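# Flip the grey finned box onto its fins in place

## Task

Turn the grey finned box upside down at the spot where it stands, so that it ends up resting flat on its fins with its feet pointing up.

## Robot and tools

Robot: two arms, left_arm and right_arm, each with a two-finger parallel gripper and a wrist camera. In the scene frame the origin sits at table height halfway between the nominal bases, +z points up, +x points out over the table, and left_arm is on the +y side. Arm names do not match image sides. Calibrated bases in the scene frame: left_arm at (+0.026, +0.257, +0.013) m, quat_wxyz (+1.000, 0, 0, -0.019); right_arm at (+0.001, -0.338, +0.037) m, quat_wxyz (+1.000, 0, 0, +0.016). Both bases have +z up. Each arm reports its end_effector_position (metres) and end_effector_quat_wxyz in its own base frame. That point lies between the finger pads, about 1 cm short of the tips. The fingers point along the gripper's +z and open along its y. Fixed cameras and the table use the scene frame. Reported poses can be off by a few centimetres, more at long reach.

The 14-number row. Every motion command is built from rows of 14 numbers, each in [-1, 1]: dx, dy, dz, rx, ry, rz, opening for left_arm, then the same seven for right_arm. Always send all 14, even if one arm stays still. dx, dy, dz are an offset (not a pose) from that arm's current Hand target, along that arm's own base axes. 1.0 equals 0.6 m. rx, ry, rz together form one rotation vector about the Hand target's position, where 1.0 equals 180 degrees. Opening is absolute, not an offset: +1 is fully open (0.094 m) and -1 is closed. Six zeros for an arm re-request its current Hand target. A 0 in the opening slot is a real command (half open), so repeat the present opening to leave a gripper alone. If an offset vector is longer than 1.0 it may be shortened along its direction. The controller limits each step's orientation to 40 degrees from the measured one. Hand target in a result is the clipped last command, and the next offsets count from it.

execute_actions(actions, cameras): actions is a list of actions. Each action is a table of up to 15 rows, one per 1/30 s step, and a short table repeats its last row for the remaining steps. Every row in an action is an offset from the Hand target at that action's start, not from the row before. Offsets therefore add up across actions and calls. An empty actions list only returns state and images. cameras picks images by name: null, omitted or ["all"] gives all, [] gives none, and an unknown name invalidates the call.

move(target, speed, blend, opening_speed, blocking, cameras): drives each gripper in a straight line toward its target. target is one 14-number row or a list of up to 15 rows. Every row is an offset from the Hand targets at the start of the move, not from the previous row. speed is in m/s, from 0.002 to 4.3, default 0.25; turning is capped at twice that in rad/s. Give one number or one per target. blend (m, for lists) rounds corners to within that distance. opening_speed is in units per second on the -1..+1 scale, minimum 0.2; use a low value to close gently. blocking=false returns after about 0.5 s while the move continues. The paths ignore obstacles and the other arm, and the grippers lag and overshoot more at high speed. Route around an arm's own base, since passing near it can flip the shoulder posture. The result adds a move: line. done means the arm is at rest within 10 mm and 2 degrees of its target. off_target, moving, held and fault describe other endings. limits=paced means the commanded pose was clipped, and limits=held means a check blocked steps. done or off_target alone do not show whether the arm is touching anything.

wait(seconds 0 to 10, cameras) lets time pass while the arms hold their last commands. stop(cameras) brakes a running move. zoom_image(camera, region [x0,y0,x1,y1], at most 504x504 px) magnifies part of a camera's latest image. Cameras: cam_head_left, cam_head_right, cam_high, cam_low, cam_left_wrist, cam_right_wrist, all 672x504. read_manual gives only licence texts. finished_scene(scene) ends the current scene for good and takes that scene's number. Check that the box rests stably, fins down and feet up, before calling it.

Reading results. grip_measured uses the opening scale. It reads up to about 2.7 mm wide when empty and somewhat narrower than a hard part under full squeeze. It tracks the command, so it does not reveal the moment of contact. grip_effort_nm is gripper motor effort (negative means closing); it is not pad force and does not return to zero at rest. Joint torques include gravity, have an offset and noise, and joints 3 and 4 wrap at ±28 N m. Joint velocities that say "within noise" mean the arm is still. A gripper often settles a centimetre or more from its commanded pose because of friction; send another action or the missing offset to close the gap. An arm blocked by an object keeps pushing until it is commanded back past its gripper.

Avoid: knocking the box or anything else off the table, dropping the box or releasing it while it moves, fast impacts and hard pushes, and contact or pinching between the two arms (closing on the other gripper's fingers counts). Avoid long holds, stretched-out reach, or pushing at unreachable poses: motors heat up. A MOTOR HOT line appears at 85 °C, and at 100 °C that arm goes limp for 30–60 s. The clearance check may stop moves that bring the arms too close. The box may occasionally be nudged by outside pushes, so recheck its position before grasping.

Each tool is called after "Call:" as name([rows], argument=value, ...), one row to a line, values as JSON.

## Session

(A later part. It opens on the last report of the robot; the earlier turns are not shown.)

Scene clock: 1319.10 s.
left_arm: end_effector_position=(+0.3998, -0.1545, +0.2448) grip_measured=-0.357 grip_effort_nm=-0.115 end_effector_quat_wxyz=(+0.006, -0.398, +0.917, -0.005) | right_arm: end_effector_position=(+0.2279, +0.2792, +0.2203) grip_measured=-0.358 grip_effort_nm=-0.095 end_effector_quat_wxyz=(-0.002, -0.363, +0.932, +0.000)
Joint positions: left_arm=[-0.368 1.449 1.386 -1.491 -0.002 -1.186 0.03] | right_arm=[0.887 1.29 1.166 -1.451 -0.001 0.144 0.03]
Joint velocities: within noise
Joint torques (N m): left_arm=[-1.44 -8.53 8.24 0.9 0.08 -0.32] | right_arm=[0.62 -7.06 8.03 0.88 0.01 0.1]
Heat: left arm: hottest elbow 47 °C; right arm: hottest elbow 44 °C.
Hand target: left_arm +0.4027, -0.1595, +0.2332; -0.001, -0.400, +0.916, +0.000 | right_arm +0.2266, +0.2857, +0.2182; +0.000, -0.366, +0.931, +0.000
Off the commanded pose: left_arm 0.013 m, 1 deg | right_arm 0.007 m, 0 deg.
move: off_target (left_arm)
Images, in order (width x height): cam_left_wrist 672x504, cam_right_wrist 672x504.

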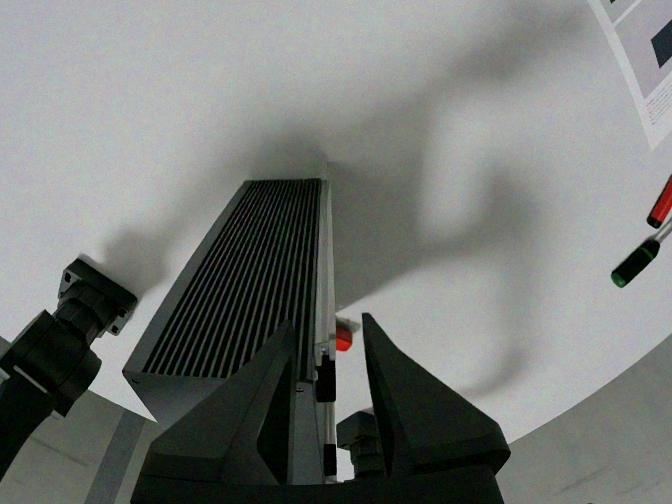

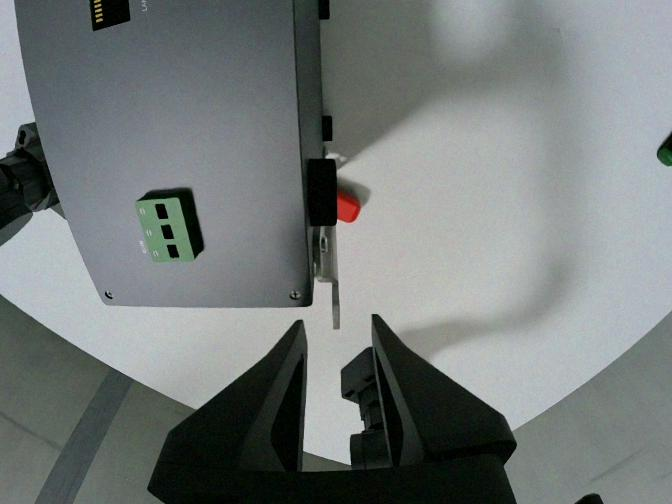

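Call:
move([
  [-0.007,-0.0073,-0.003,0,0,0,-0.36,0.0037,0.0033,-0.003,0,0,0,-0.36],
  [-0.007,-0.0073,-0.02,0,0,0,-0.36,0.0037,0.0033,-0.016,0,0,0,-0.36],
], speed=0.03, cameras=["cam_left_wrist","cam_right_wrist"])

Call:
move(target=[0,0,0,0,0,0,-1,0,0,0,0,0,0,-1], opening_speed=0.25, cameras=["cam_left_wrist","cam_right_wrist","cam_low","cam_high"])

Call:
zoom_image(camera="cam_left_wrist", region=[230, 200, 450, 400])

Call:
zoom_image(camera="cam_right_wrist", region=[230, 200, 450, 400])

Scene clock: 1342.73 s.
left_arm: end_effector_position=(+0.4026, -0.1557, +0.2365) grip_measured=-0.357 grip_effort_nm=-0.115 end_effector_quat_wxyz=(+0.015, -0.399, +0.917, -0.007) | right_arm: end_effector_position=(+0.2297, +0.2814, +0.2110) grip_measured=-0.358 grip_effort_nm=-0.100 end_effector_quat_wxyz=(-0.001, -0.363, +0.932, +0.000)
Joint positions: left_arm=[-0.372 1.449 1.364 -1.454 -0.011 -1.194 0.03] | right_arm=[0.887 1.301 1.152 -1.424 -0.001 0.144 0.03]
Joint velocities: within noise
Joint torques (N m): left_arm=[-2.2 -8.7 7.3 0.87 0.43 -0.39] | right_arm=[0.38 -7.06 7.91 0.91 0.04 0.04]
Heat: left arm: hottest elbow 47 °C; right arm: hottest elbow 44 °C.
Hand target: left_arm +0.3985, -0.1639, +0.2213; -0.001, -0.400, +0.916, +0.000 | right_arm +0.2288, +0.2876, +0.2086; +0.000, -0.366, +0.931, +0.000
Off the commanded pose: left_arm 0.018 m, 2 deg | right_arm 0.007 m, 0 deg.
move: off_target (left_arm)
Images, in order (width x height): cam_left_wrist 672x504, cam_right_wrist 672x504.

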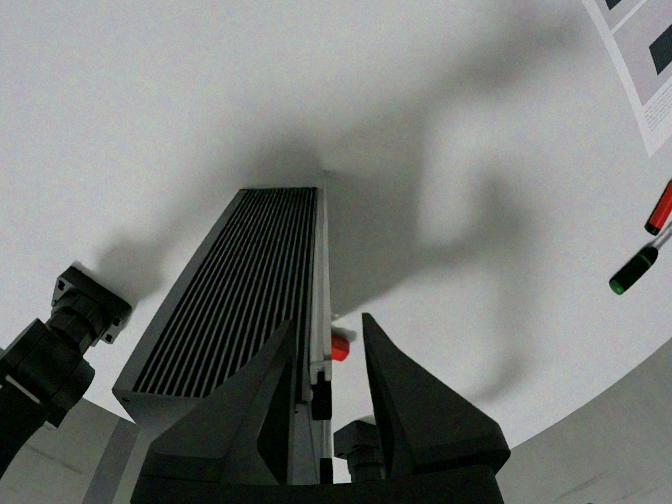

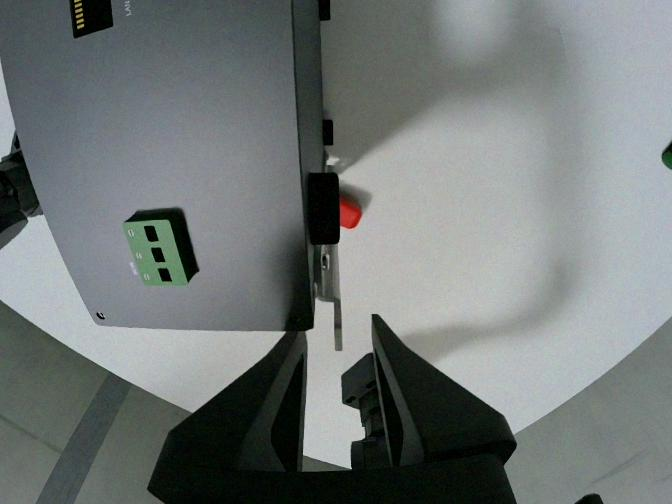

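Scene clock: 1345.50 s.
left_arm: end_effector_position=(+0.4017, -0.1554, +0.2347) grip_measured=-0.949 grip_effort_nm=-0.969 end_effector_quat_wxyz=(+0.014, -0.401, +0.916, -0.006) | right_arm: end_effector_position=(+0.2298, +0.2815, +0.2110) grip_measured=-0.950 grip_effort_nm=-0.994 end_effector_quat_wxyz=(-0.001, -0.360, +0.933, +0.000)
Joint positions: left_arm=[-0.373 1.449 1.36 -1.453 -0.011 -1.197 0.002] | right_arm=[0.887 1.301 1.152 -1.424 -0.001 0.149 0.002]
Joint velocities: within noise
Joint torques (N m): left_arm=[-2.37 -8.76 7.69 0.79 0.44 -0.34] | right_arm=[0.62 -7.06 7.77 0.8 0.03 -0.04]
Heat: left arm: hottest elbow 47 °C; right arm: hottest elbow 44 °C.
Hand target: left_arm +0.3985, -0.1640, +0.2212; -0.001, -0.400, +0.916, +0.000 | right_arm +0.2288, +0.2876, +0.2086; +0.000, -0.366, +0.931, +0.000
Off the commanded pose: left_arm 0.016 m, 2 deg | right_arm 0.007 m, 1 deg.
move: off_target (left_arm)
Images, in order (width x height): cam_high 672x504, cam_low 672x504, cam_left_wrist 672x504, cam_right_wrist 672x504.

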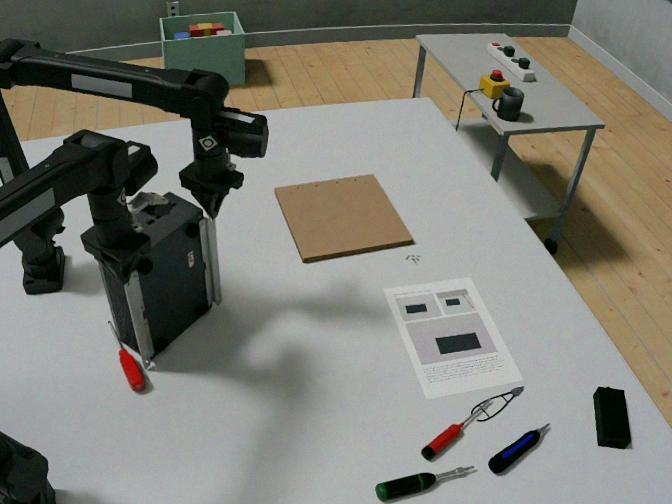

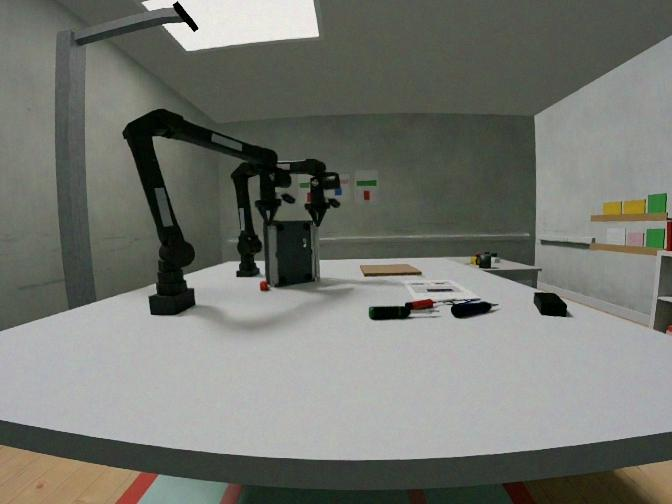

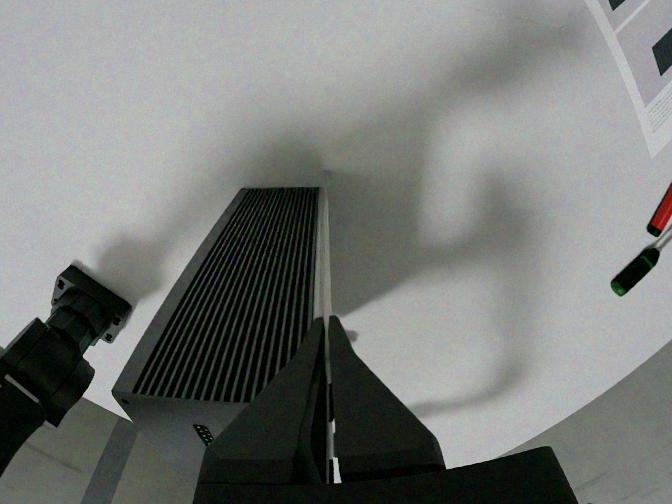

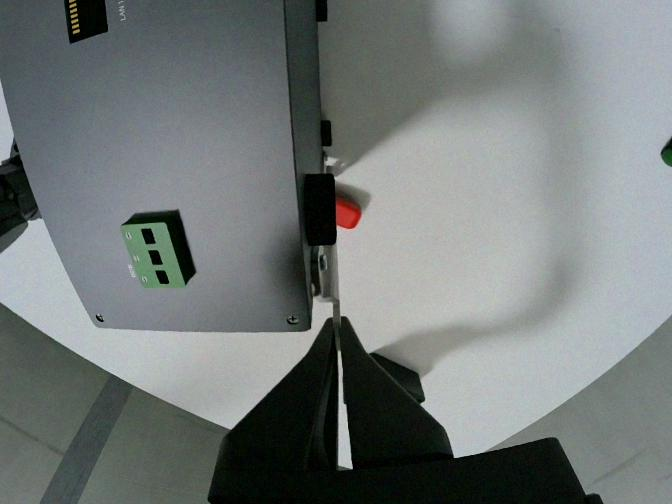

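Scaled by 2.291 from the camera's 672x504 image, which has a finer 960x720 frame.

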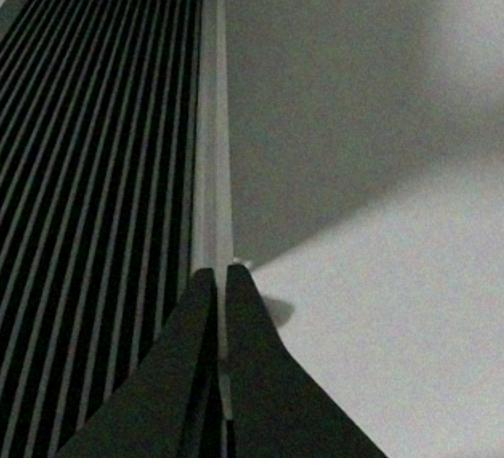

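Scaled by 2.291 from the camera's 672x504 image, which has a finer 960x720 frame.

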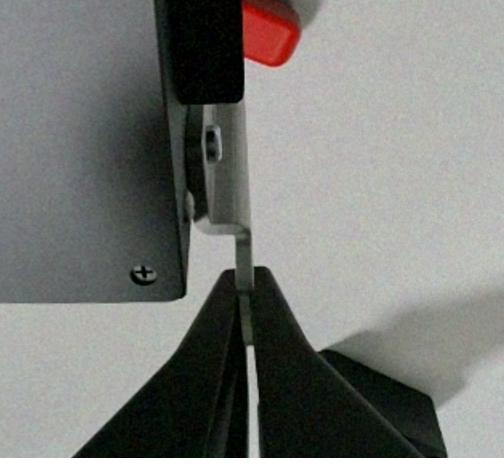

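Call:
move([
  [0.004,0.01,0.12,0,0,0,-1,0,-0.007,0.12,0,0,0,-1],
  [0.004,0.01,0.2,0,0,0,-1,0,-0.007,0.2,0,0,0,-1],
], speed=0.06, cameras=["cam_high","cam_low"])

Scene clock: 1353.37 s.
left_arm: end_effector_position=(+0.3904, -0.1581, +0.2715) grip_measured=-0.941 grip_effort_nm=-1.013 end_effector_quat_wxyz=(-0.029, -0.389, +0.921, +0.020) | right_arm: end_effector_position=(+0.2220, +0.2696, +0.2625) grip_measured=-0.954 grip_effort_nm=-1.048 end_effector_quat_wxyz=(-0.044, -0.361, +0.931, -0.030)
Joint positions: left_arm=[-0.379 1.483 1.491 -1.647 0.012 -1.178 0.003] | right_arm=[0.887 1.319 1.3 -1.658 0.008 0.147 0.002]
Joint velocities: within noise
Joint torques (N m): left_arm=[-0.38 -16.09 16.83 -0.73 -0.43 -0.42] | right_arm=[-0.38 -12.81 16.4 -0.57 -0.34 -0.06]
Heat: left arm: hottest elbow 47 °C; right arm: hottest elbow 45 °C.
Hand target: left_arm +0.4010, -0.1578, +0.3413; -0.001, -0.400, +0.916, +0.000 | right_arm +0.2287, +0.2834, +0.3285; +0.000, -0.366, +0.931, +0.000
Off the commanded pose: left_arm 0.070 m, 4 deg | right_arm 0.068 m, 6 deg.
joint sent to its limit (left arm) — joint 4 (wrist pitch), lower limit. The joint targets are off in position and orientation.
joint sent to its limit (right arm) — joint 4 (wrist pitch), lower limit. The joint targets are off in position, not in orientation.
move: off_target (left_arm, right_arm)
Images, in order (width x height): cam_high 672x504, cam_low 672x504.

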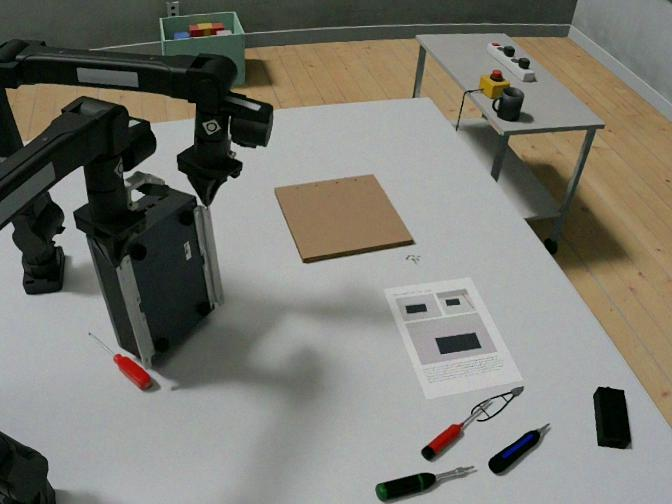

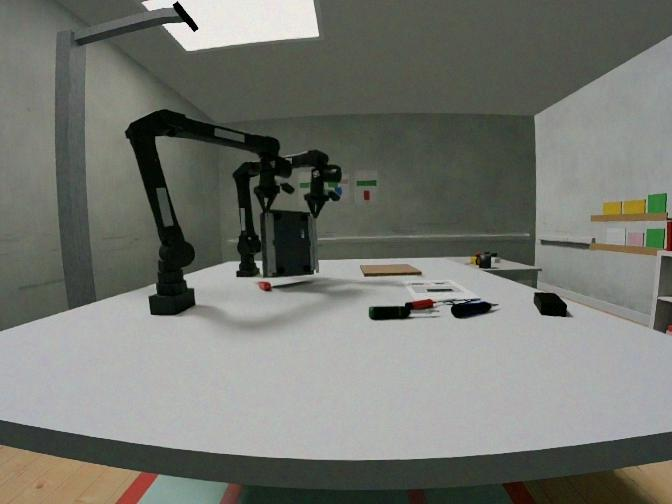

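Call:
move([
  [0.0775,0.0158,0.01,0,0,0.0445,-1,0.114,-0.0338,0.01,0,0,0.0445,-1],
  [0.1527,0.0287,0.01,0,0,0.089,-1,0.231,-0.0653,0.01,0,0,0.089,-1],
  [0.2252,0.0385,0.01,0,0,0.1335,-1,0.3503,-0.0935,0.01,0,0,0.1335,-1],
  [0.296,0.0447,0.01,0,0,0.178,-1,0.472,-0.1182,0.01,0,0,0.178,-1],
  [0.3652,0.047,0.01,0,0,0.2225,-1,0.5948,-0.1395,0.01,0,0,0.2225,-1],
  [0.4342,0.0455,0.01,0,0,0.267,-1,0.719,-0.1568,0.01,0,0,0.267,-1],
], speed=0.1, blend=0.01)

Scene clock: 1402.57 s.
left_arm: end_effector_position=(+0.6465, -0.1383, +0.2543) grip_measured=-0.941 grip_effort_nm=-1.009 end_effector_quat_wxyz=(-0.025, +0.720, -0.693, +0.037) | right_arm: end_effector_position=(+0.6456, +0.1946, +0.2341) grip_measured=-0.953 grip_effort_nm=-1.048 end_effector_quat_wxyz=(-0.028, +0.715, -0.699, +0.019)
Joint positions: left_arm=[-0.211 2.073 2.257 -1.665 -0.004 -1.82 0.003] | right_arm=[0.295 2.133 2.304 -1.674 0.007 -1.298 0.002]
Joint velocities: within noise
Joint torques (N m): left_arm=[0.56 -25.05 18.11 0.16 0.16 -0.56] | right_arm=[-1.96 -27.58 16.51 -0.02 -0.38 -0.08]
Heat: left arm: hottest elbow 61 °C; right arm: hottest elbow 61 °C.
Hand target: left_arm +0.6615, -0.1307, +0.3472; +0.001, +0.739, -0.674, +0.000 | right_arm +0.6601, +0.1894, +0.3346; +0.000, +0.713, -0.701, +0.000
Off the commanded pose: left_arm 0.095 m, 6 deg | right_arm 0.102 m, 4 deg.
joint sent to its limit (left arm) — joint 4 (wrist pitch), lower limit. The joint targets are off in position and orientation.
joint sent to its limit (right arm) — joint 4 (wrist pitch), lower limit. The joint targets are off in position and orientation.
move: off_target (left_arm, right_arm)

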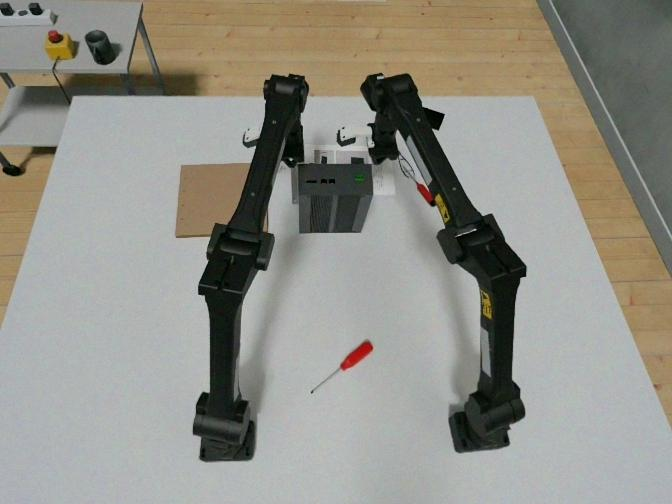

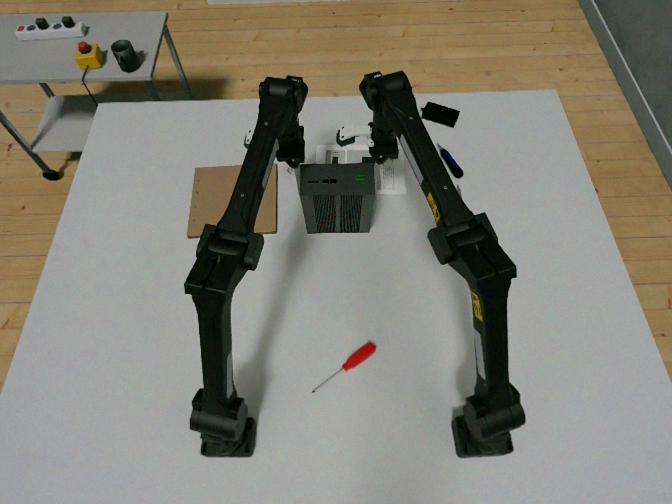

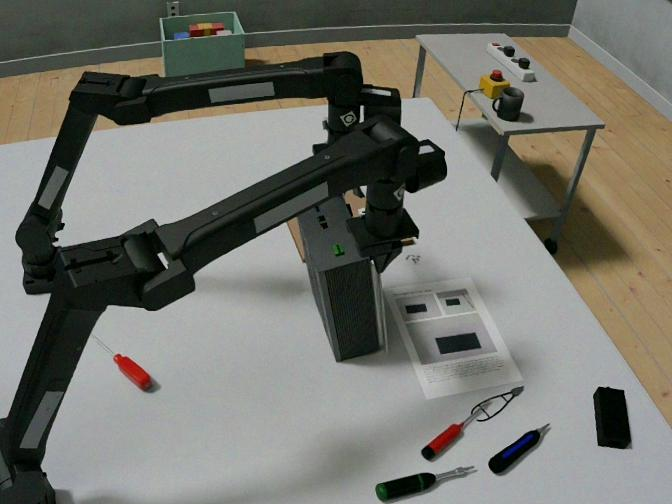

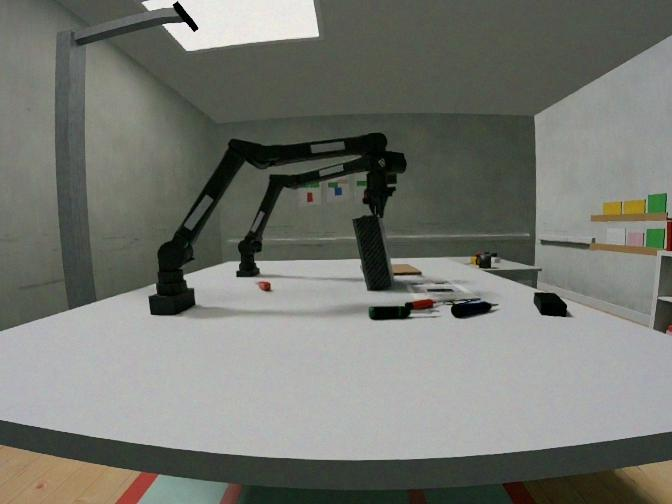

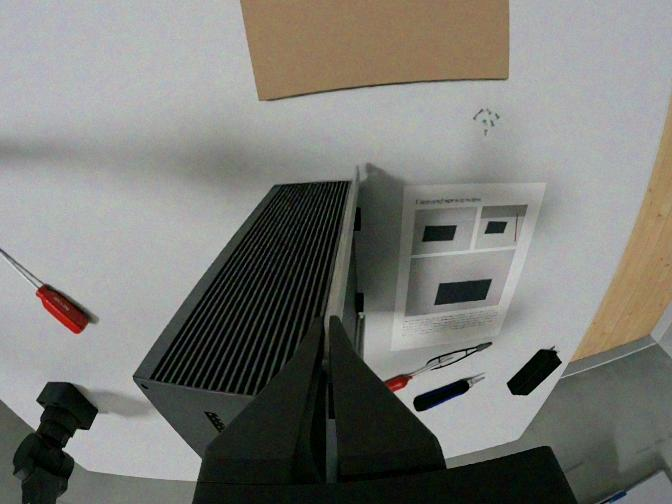

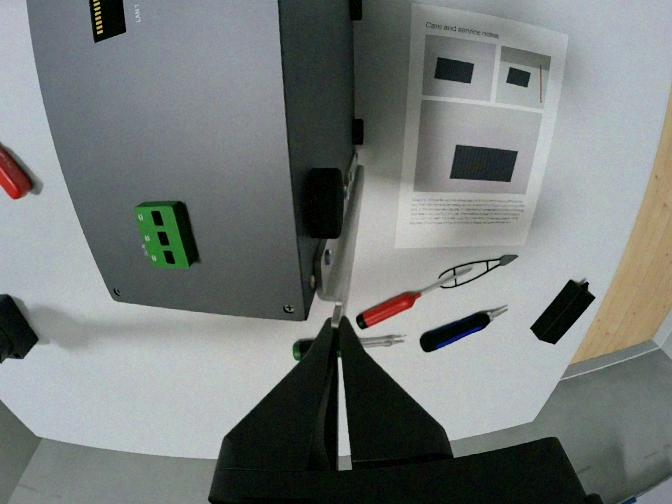

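Call:
move([
  [-0.153,0,-0.08,0,-0.111,0,-1,-0.153,0,-0.07,0,-0.111,0,-1],
  [-0.298,0,-0.133,0,-0.222,0,-1,-0.298,0,-0.123,0,-0.222,0,-1],
], speed=0.07, cameras=["cam_high","cam_low","cam_head_left"])

Scene clock: 1422.90 s.
left_arm: end_effector_position=(+0.4837, -0.1444, +0.2391) grip_measured=-0.944 grip_effort_nm=-1.009 end_effector_quat_wxyz=(-0.214, +0.679, -0.663, +0.231) | right_arm: end_effector_position=(+0.4754, +0.1980, +0.2123) grip_measured=-0.953 grip_effort_nm=-1.043 end_effector_quat_wxyz=(-0.201, +0.695, -0.655, +0.217)
Joint positions: left_arm=[-0.355 1.309 1.108 -0.754 -0.196 -1.889 0.003] | right_arm=[0.485 1.388 1.129 -0.769 0.272 -1.221 0.002]
Joint velocities: within noise
Joint torques (N m): left_arm=[0.91 -12.92 9.74 1.68 -0.75 -0.49] | right_arm=[-1.38 -16.38 10.28 1.62 1.16 0.06]
Heat: left arm: hottest elbow 65 °C; right arm: hottest elbow 62 °C.
Hand target: left_arm +0.4827, -0.1306, +0.2672; -0.230, +0.694, -0.634, +0.252 | right_arm +0.4813, +0.1893, +0.2607; -0.239, +0.670, -0.659, +0.244
Off the commanded pose: left_arm 0.031 m, 5 deg | right_arm 0.050 m, 6 deg.
move: off_target (left_arm, right_arm)
Images, in order (width x height): cam_head_left 672x504, cam_high 672x504, cam_low 672x504.

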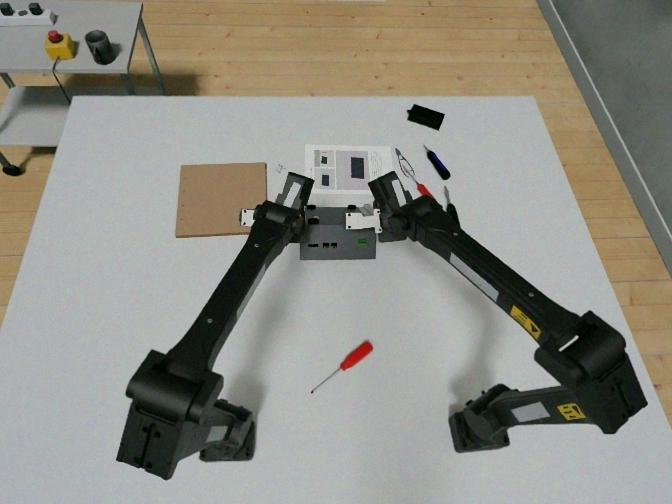

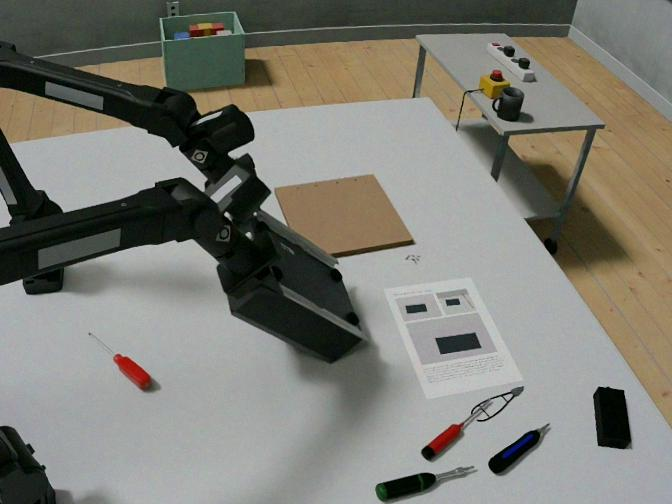

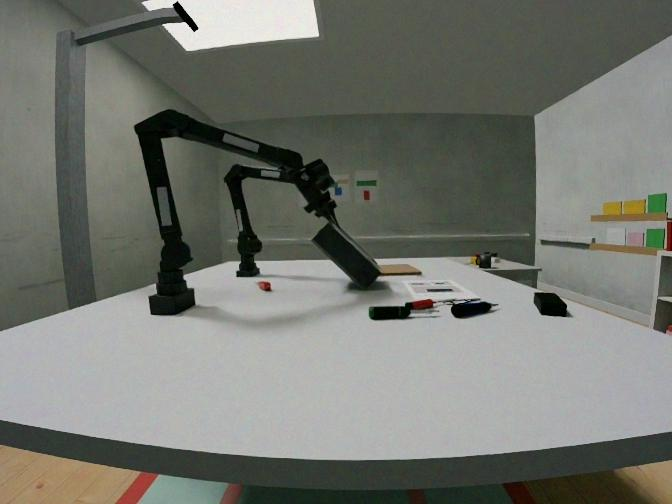

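Call:
move([
  [-0.118,0,-0.095,0,-0.111,0,-1,-0.118,0,-0.095,0,-0.111,0,-1],
  [-0.185,0,-0.225,0,-0.211,0,-1,-0.185,0,-0.225,0,-0.211,0,-1],
], speed=0.07)

Scene clock: 1433.10 s.
left_arm: end_effector_position=(+0.3693, -0.1474, +0.1355) grip_measured=-0.949 grip_effort_nm=-1.013 end_effector_quat_wxyz=(-0.409, +0.559, -0.542, +0.475) | right_arm: end_effector_position=(+0.3599, +0.2003, +0.1066) grip_measured=-0.954 grip_effort_nm=-1.043 end_effector_quat_wxyz=(-0.428, +0.590, -0.534, +0.428)
Joint positions: left_arm=[-0.597 1.243 0.248 0.745 -0.526 -1.788 0.002] | right_arm=[0.781 1.399 0.318 0.725 0.699 -1.386 0.002]
Joint velocities: within noise
Joint torques (N m): left_arm=[1.61 -2.84 5.29 3.11 -1.22 -0.19] | right_arm=[-2.08 -7.3 5.45 3.82 1.7 0.07]
Heat: left arm: hottest elbow 61 °C; right arm: hottest elbow 60 °C.
Hand target: left_arm +0.3717, -0.1306, +0.1323; -0.423, +0.574, -0.524, +0.465 | right_arm +0.3703, +0.1895, +0.1258; -0.441, +0.554, -0.545, +0.448
Off the commanded pose: left_arm 0.017 m, 3 deg | right_arm 0.024 m, 5 deg.
move: off_target (left_arm, right_arm)

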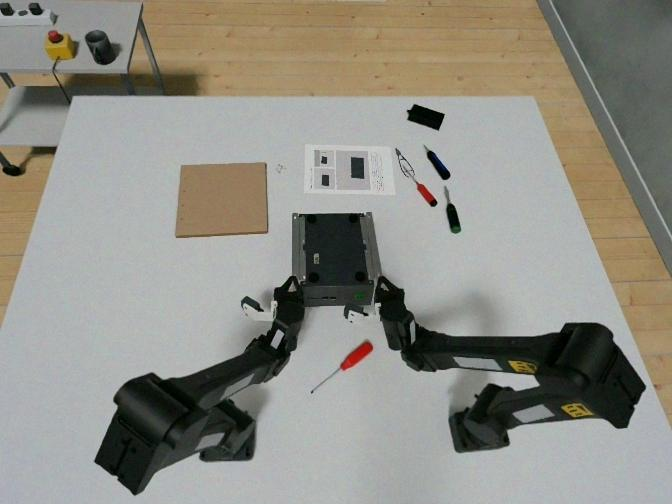

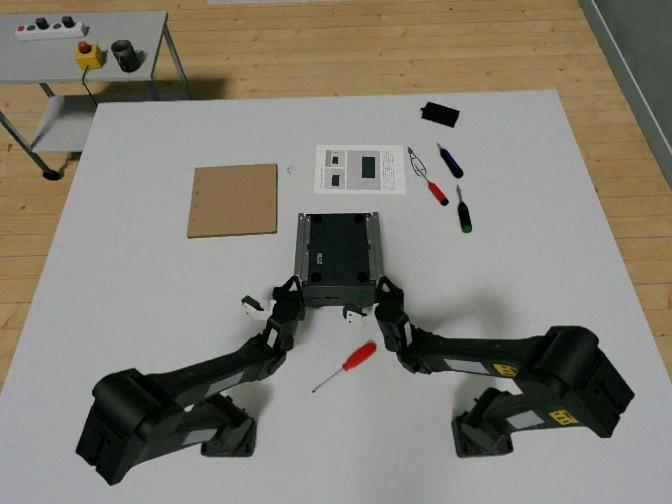

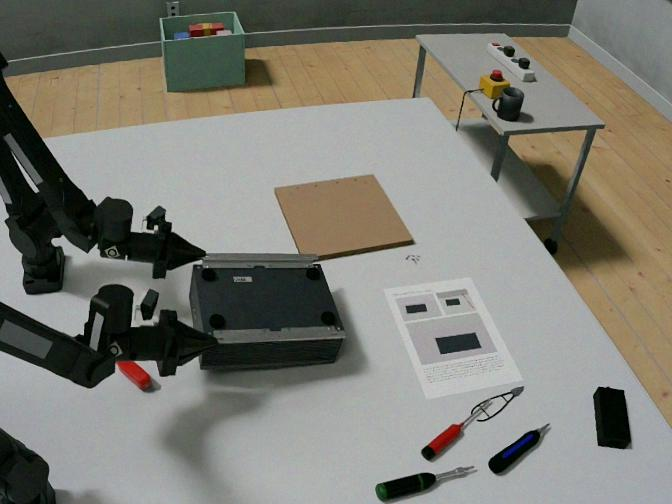

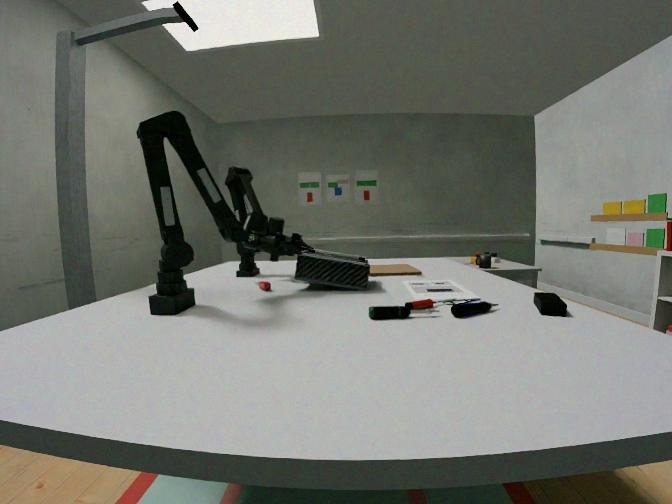

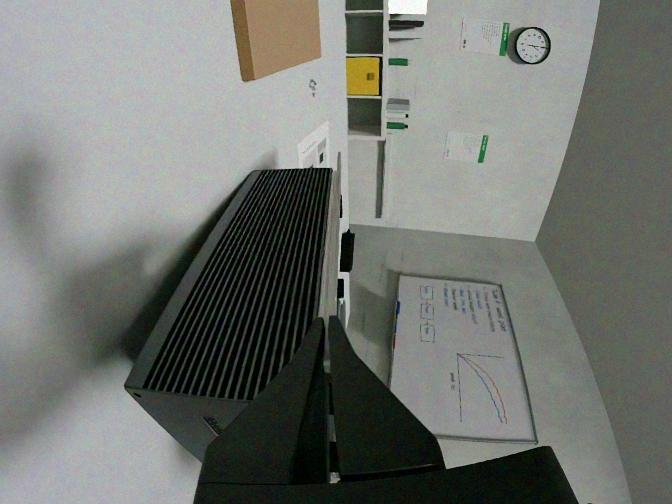

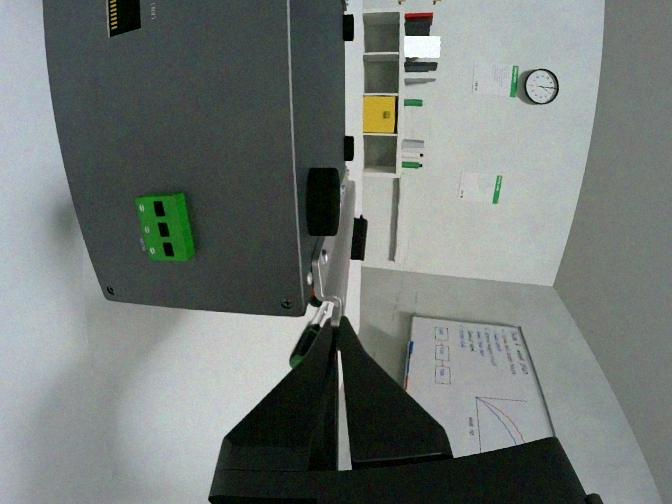

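Call:
move(target=[-0.012,0,-0.14,0,-0.05,0,-1,-0.012,0,-0.145,0,-0.05,0,-1], speed=0.05, cameras=["cam_high","cam_low"])

Call:
zoom_image(camera="cam_low", region=[270, 230, 400, 310])

Scene clock: 1440.57 s.
left_arm: end_effector_position=(+0.3677, -0.1433, +0.0850) grip_measured=-0.949 grip_effort_nm=-1.009 end_effector_quat_wxyz=(-0.454, +0.534, -0.484, +0.525) | right_arm: end_effector_position=(+0.3623, +0.1998, +0.0611) grip_measured=-0.953 grip_effort_nm=-1.048 end_effector_quat_wxyz=(+0.501, -0.509, +0.514, -0.474)
Joint positions: left_arm=[-0.616 1.848 0.213 1.589 -0.593 -1.717 0.002] | right_arm=[0.8 1.959 0.313 1.58 0.776 -1.491 0.002]
Joint velocities: within noise
Joint torques (N m): left_arm=[0.73 -0.15 0.54 1.99 -0.4 -0.37] | right_arm=[-2.02 -3.96 0.57 1.87 0.48 -0.05]
Heat: left arm: hottest elbow 59 °C; right arm: hottest elbow 57 °C.
Hand target: left_arm +0.3645, -0.1307, +0.0482; -0.463, +0.536, -0.490, +0.508 | right_arm +0.3631, +0.1895, +0.0388; +0.482, -0.517, +0.509, -0.491
Off the commanded pose: left_arm 0.039 m, 2 deg | right_arm 0.024 m, 3 deg.
joint read past its limit (left arm) — joint 4 (wrist pitch), upper limit.
joint read past its limit (right arm) — joint 4 (wrist pitch), upper limit.
joint sent to its limit (left arm) — joint 4 (wrist pitch), upper limit. The joint targets are off in position and orientation.
joint sent to its limit (right arm) — joint 4 (wrist pitch), upper limit. The joint targets still meet the commanded pose.
move: off_target (left_arm, right_arm)
Images, in order (width x height): cam_high 672x504, cam_low 672x504.

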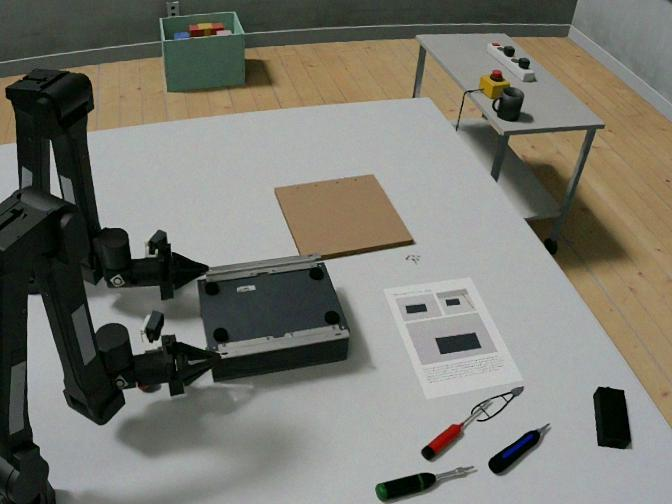

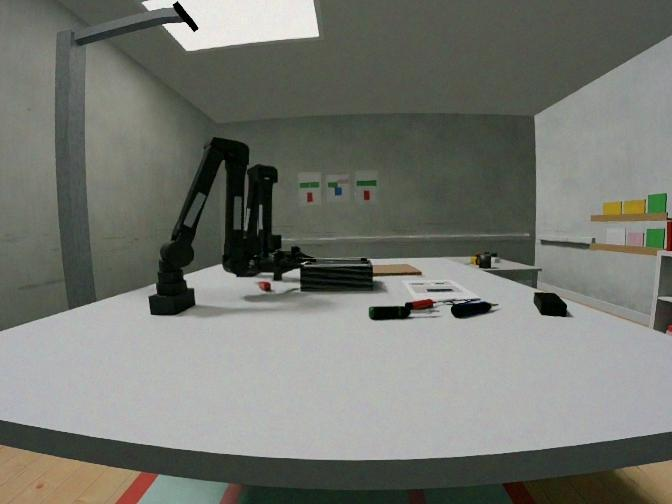

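Scaled by 3.877.

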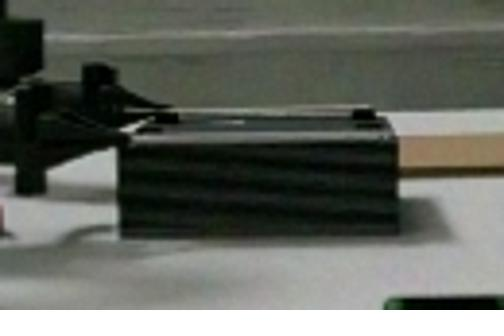

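Call:
move([
  [0.004,-0.02,0.058,0,0,0,-1,0,0.017,0.036,0,0,0,-1],
], speed=0.05, cameras=["cam_low"])

Call:
move(target=[0,0,0,0,0,0,-0.5,0,0,0,0,0,0,-0.5], opening_speed=0.3)

Scene clock: 1453.33 s.
left_arm: end_effector_position=(+0.3689, -0.1447, +0.0874) grip_measured=-0.949 grip_effort_nm=-1.009 end_effector_quat_wxyz=(-0.465, +0.530, -0.486, +0.516) | right_arm: end_effector_position=(+0.3623, +0.2002, +0.0622) grip_measured=-0.953 grip_effort_nm=-1.043 end_effector_quat_wxyz=(+0.491, -0.513, +0.509, -0.486)
Joint positions: left_arm=[-0.627 1.835 0.221 1.573 -0.619 -1.69 0.002] | right_arm=[0.807 1.956 0.317 1.574 0.796 -1.523 0.002]
Joint velocities: within noise
Joint torques (N m): left_arm=[-0.79 -7.18 0.91 1.22 -0.28 -0.22] | right_arm=[-1.08 -9.11 0.84 1.33 0.42 -0.04]
Heat: left arm: hottest elbow 54 °C; right arm: hottest elbow 52 °C.
Hand target: left_arm +0.3669, -0.1426, +0.0831; -0.463, +0.536, -0.490, +0.508 | right_arm +0.3631, +0.1995, +0.0603; +0.482, -0.517, +0.509, -0.491
Off the commanded pose: left_arm 0.005 m, 1 deg | right_arm 0.002 m, 1 deg.
move: done
Images, in order (width x height): cam_low 672x504.

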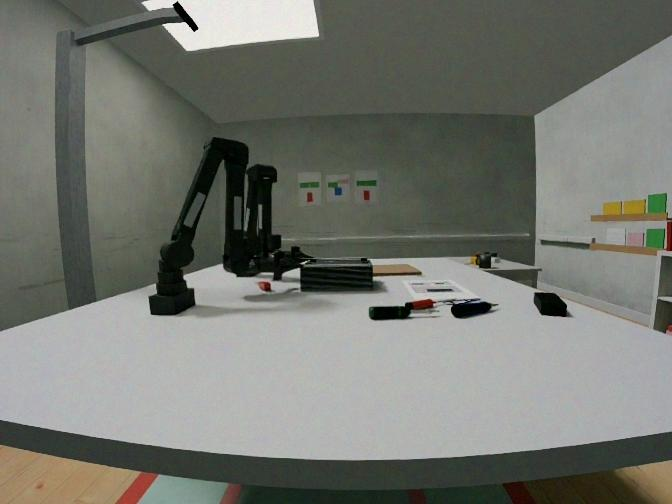

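Scene clock: 1455.30 s.
left_arm: end_effector_position=(+0.3688, -0.1441, +0.0851) grip_measured=-0.503 grip_effort_nm=0.159 end_effector_quat_wxyz=(-0.466, +0.532, -0.489, +0.510) | right_arm: end_effector_position=(+0.3623, +0.1989, +0.0599) grip_measured=-0.502 grip_effort_nm=0.071 end_effector_quat_wxyz=(+0.485, -0.516, +0.510, -0.488)
Joint positions: left_arm=[-0.627 1.834 0.221 1.558 -0.623 -1.69 0.023] | right_arm=[0.807 1.956 0.318 1.562 0.803 -1.524 0.023]
Joint velocities: within noise
Joint torques (N m): left_arm=[-0.73 -7.3 0.91 1.81 -0.11 -0.23] | right_arm=[-0.97 -8.82 0.94 1.8 0.16 -0.02]
Heat: left arm: hottest elbow 54 °C; right arm: hottest elbow 52 °C.
Hand target: left_arm +0.3669, -0.1427, +0.0831; -0.463, +0.536, -0.490, +0.508 | right_arm +0.3632, +0.1996, +0.0604; +0.482, -0.517, +0.509, -0.491
Off the commanded pose: left_arm 0.003 m, 1 deg | right_arm 0.001 m, 1 deg.
move: done

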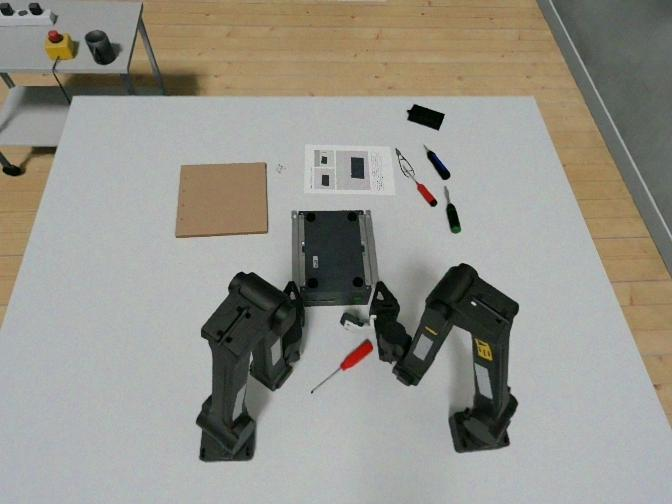

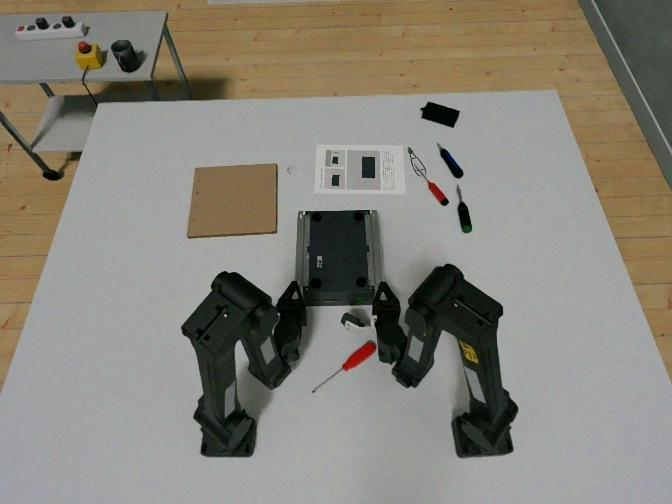

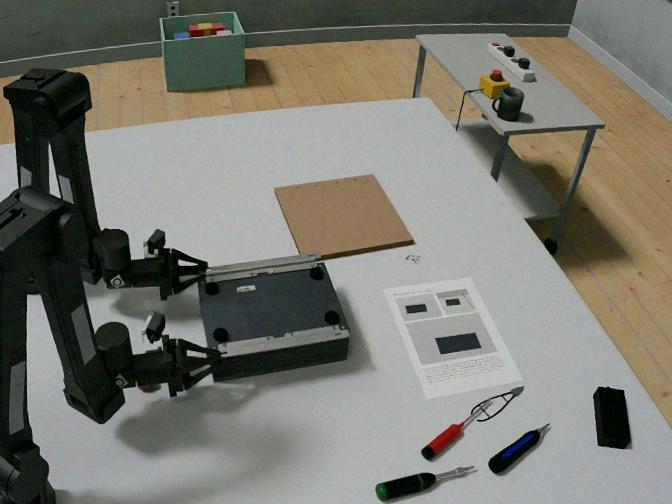

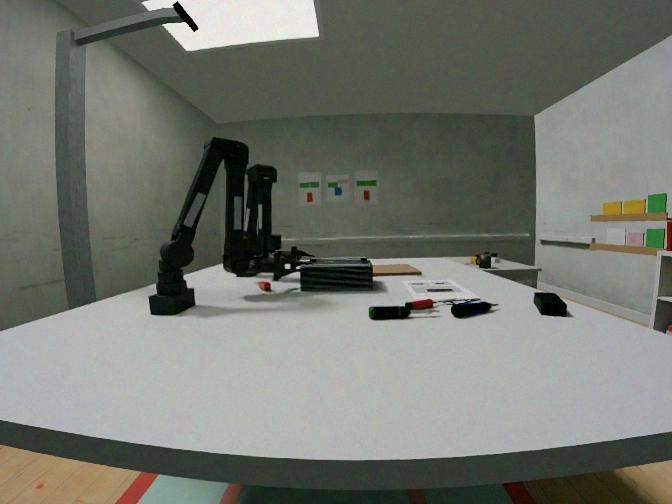

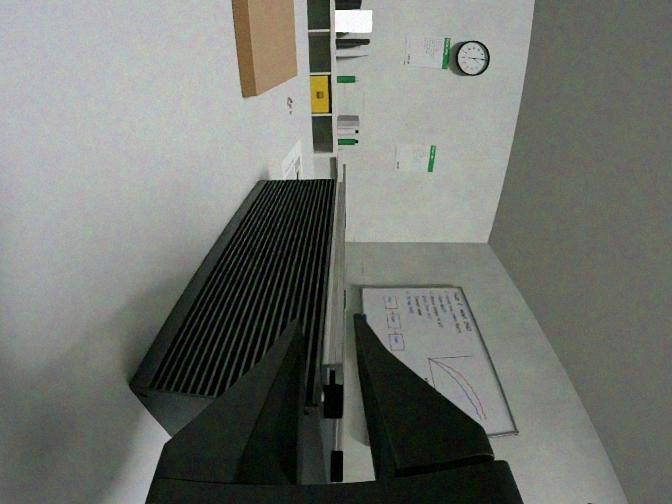

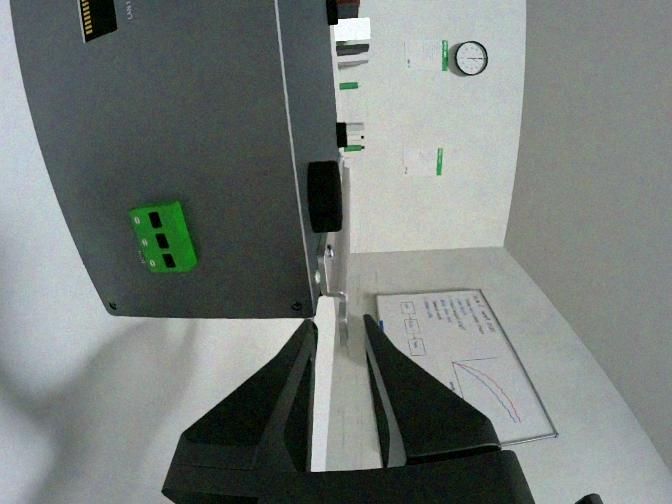

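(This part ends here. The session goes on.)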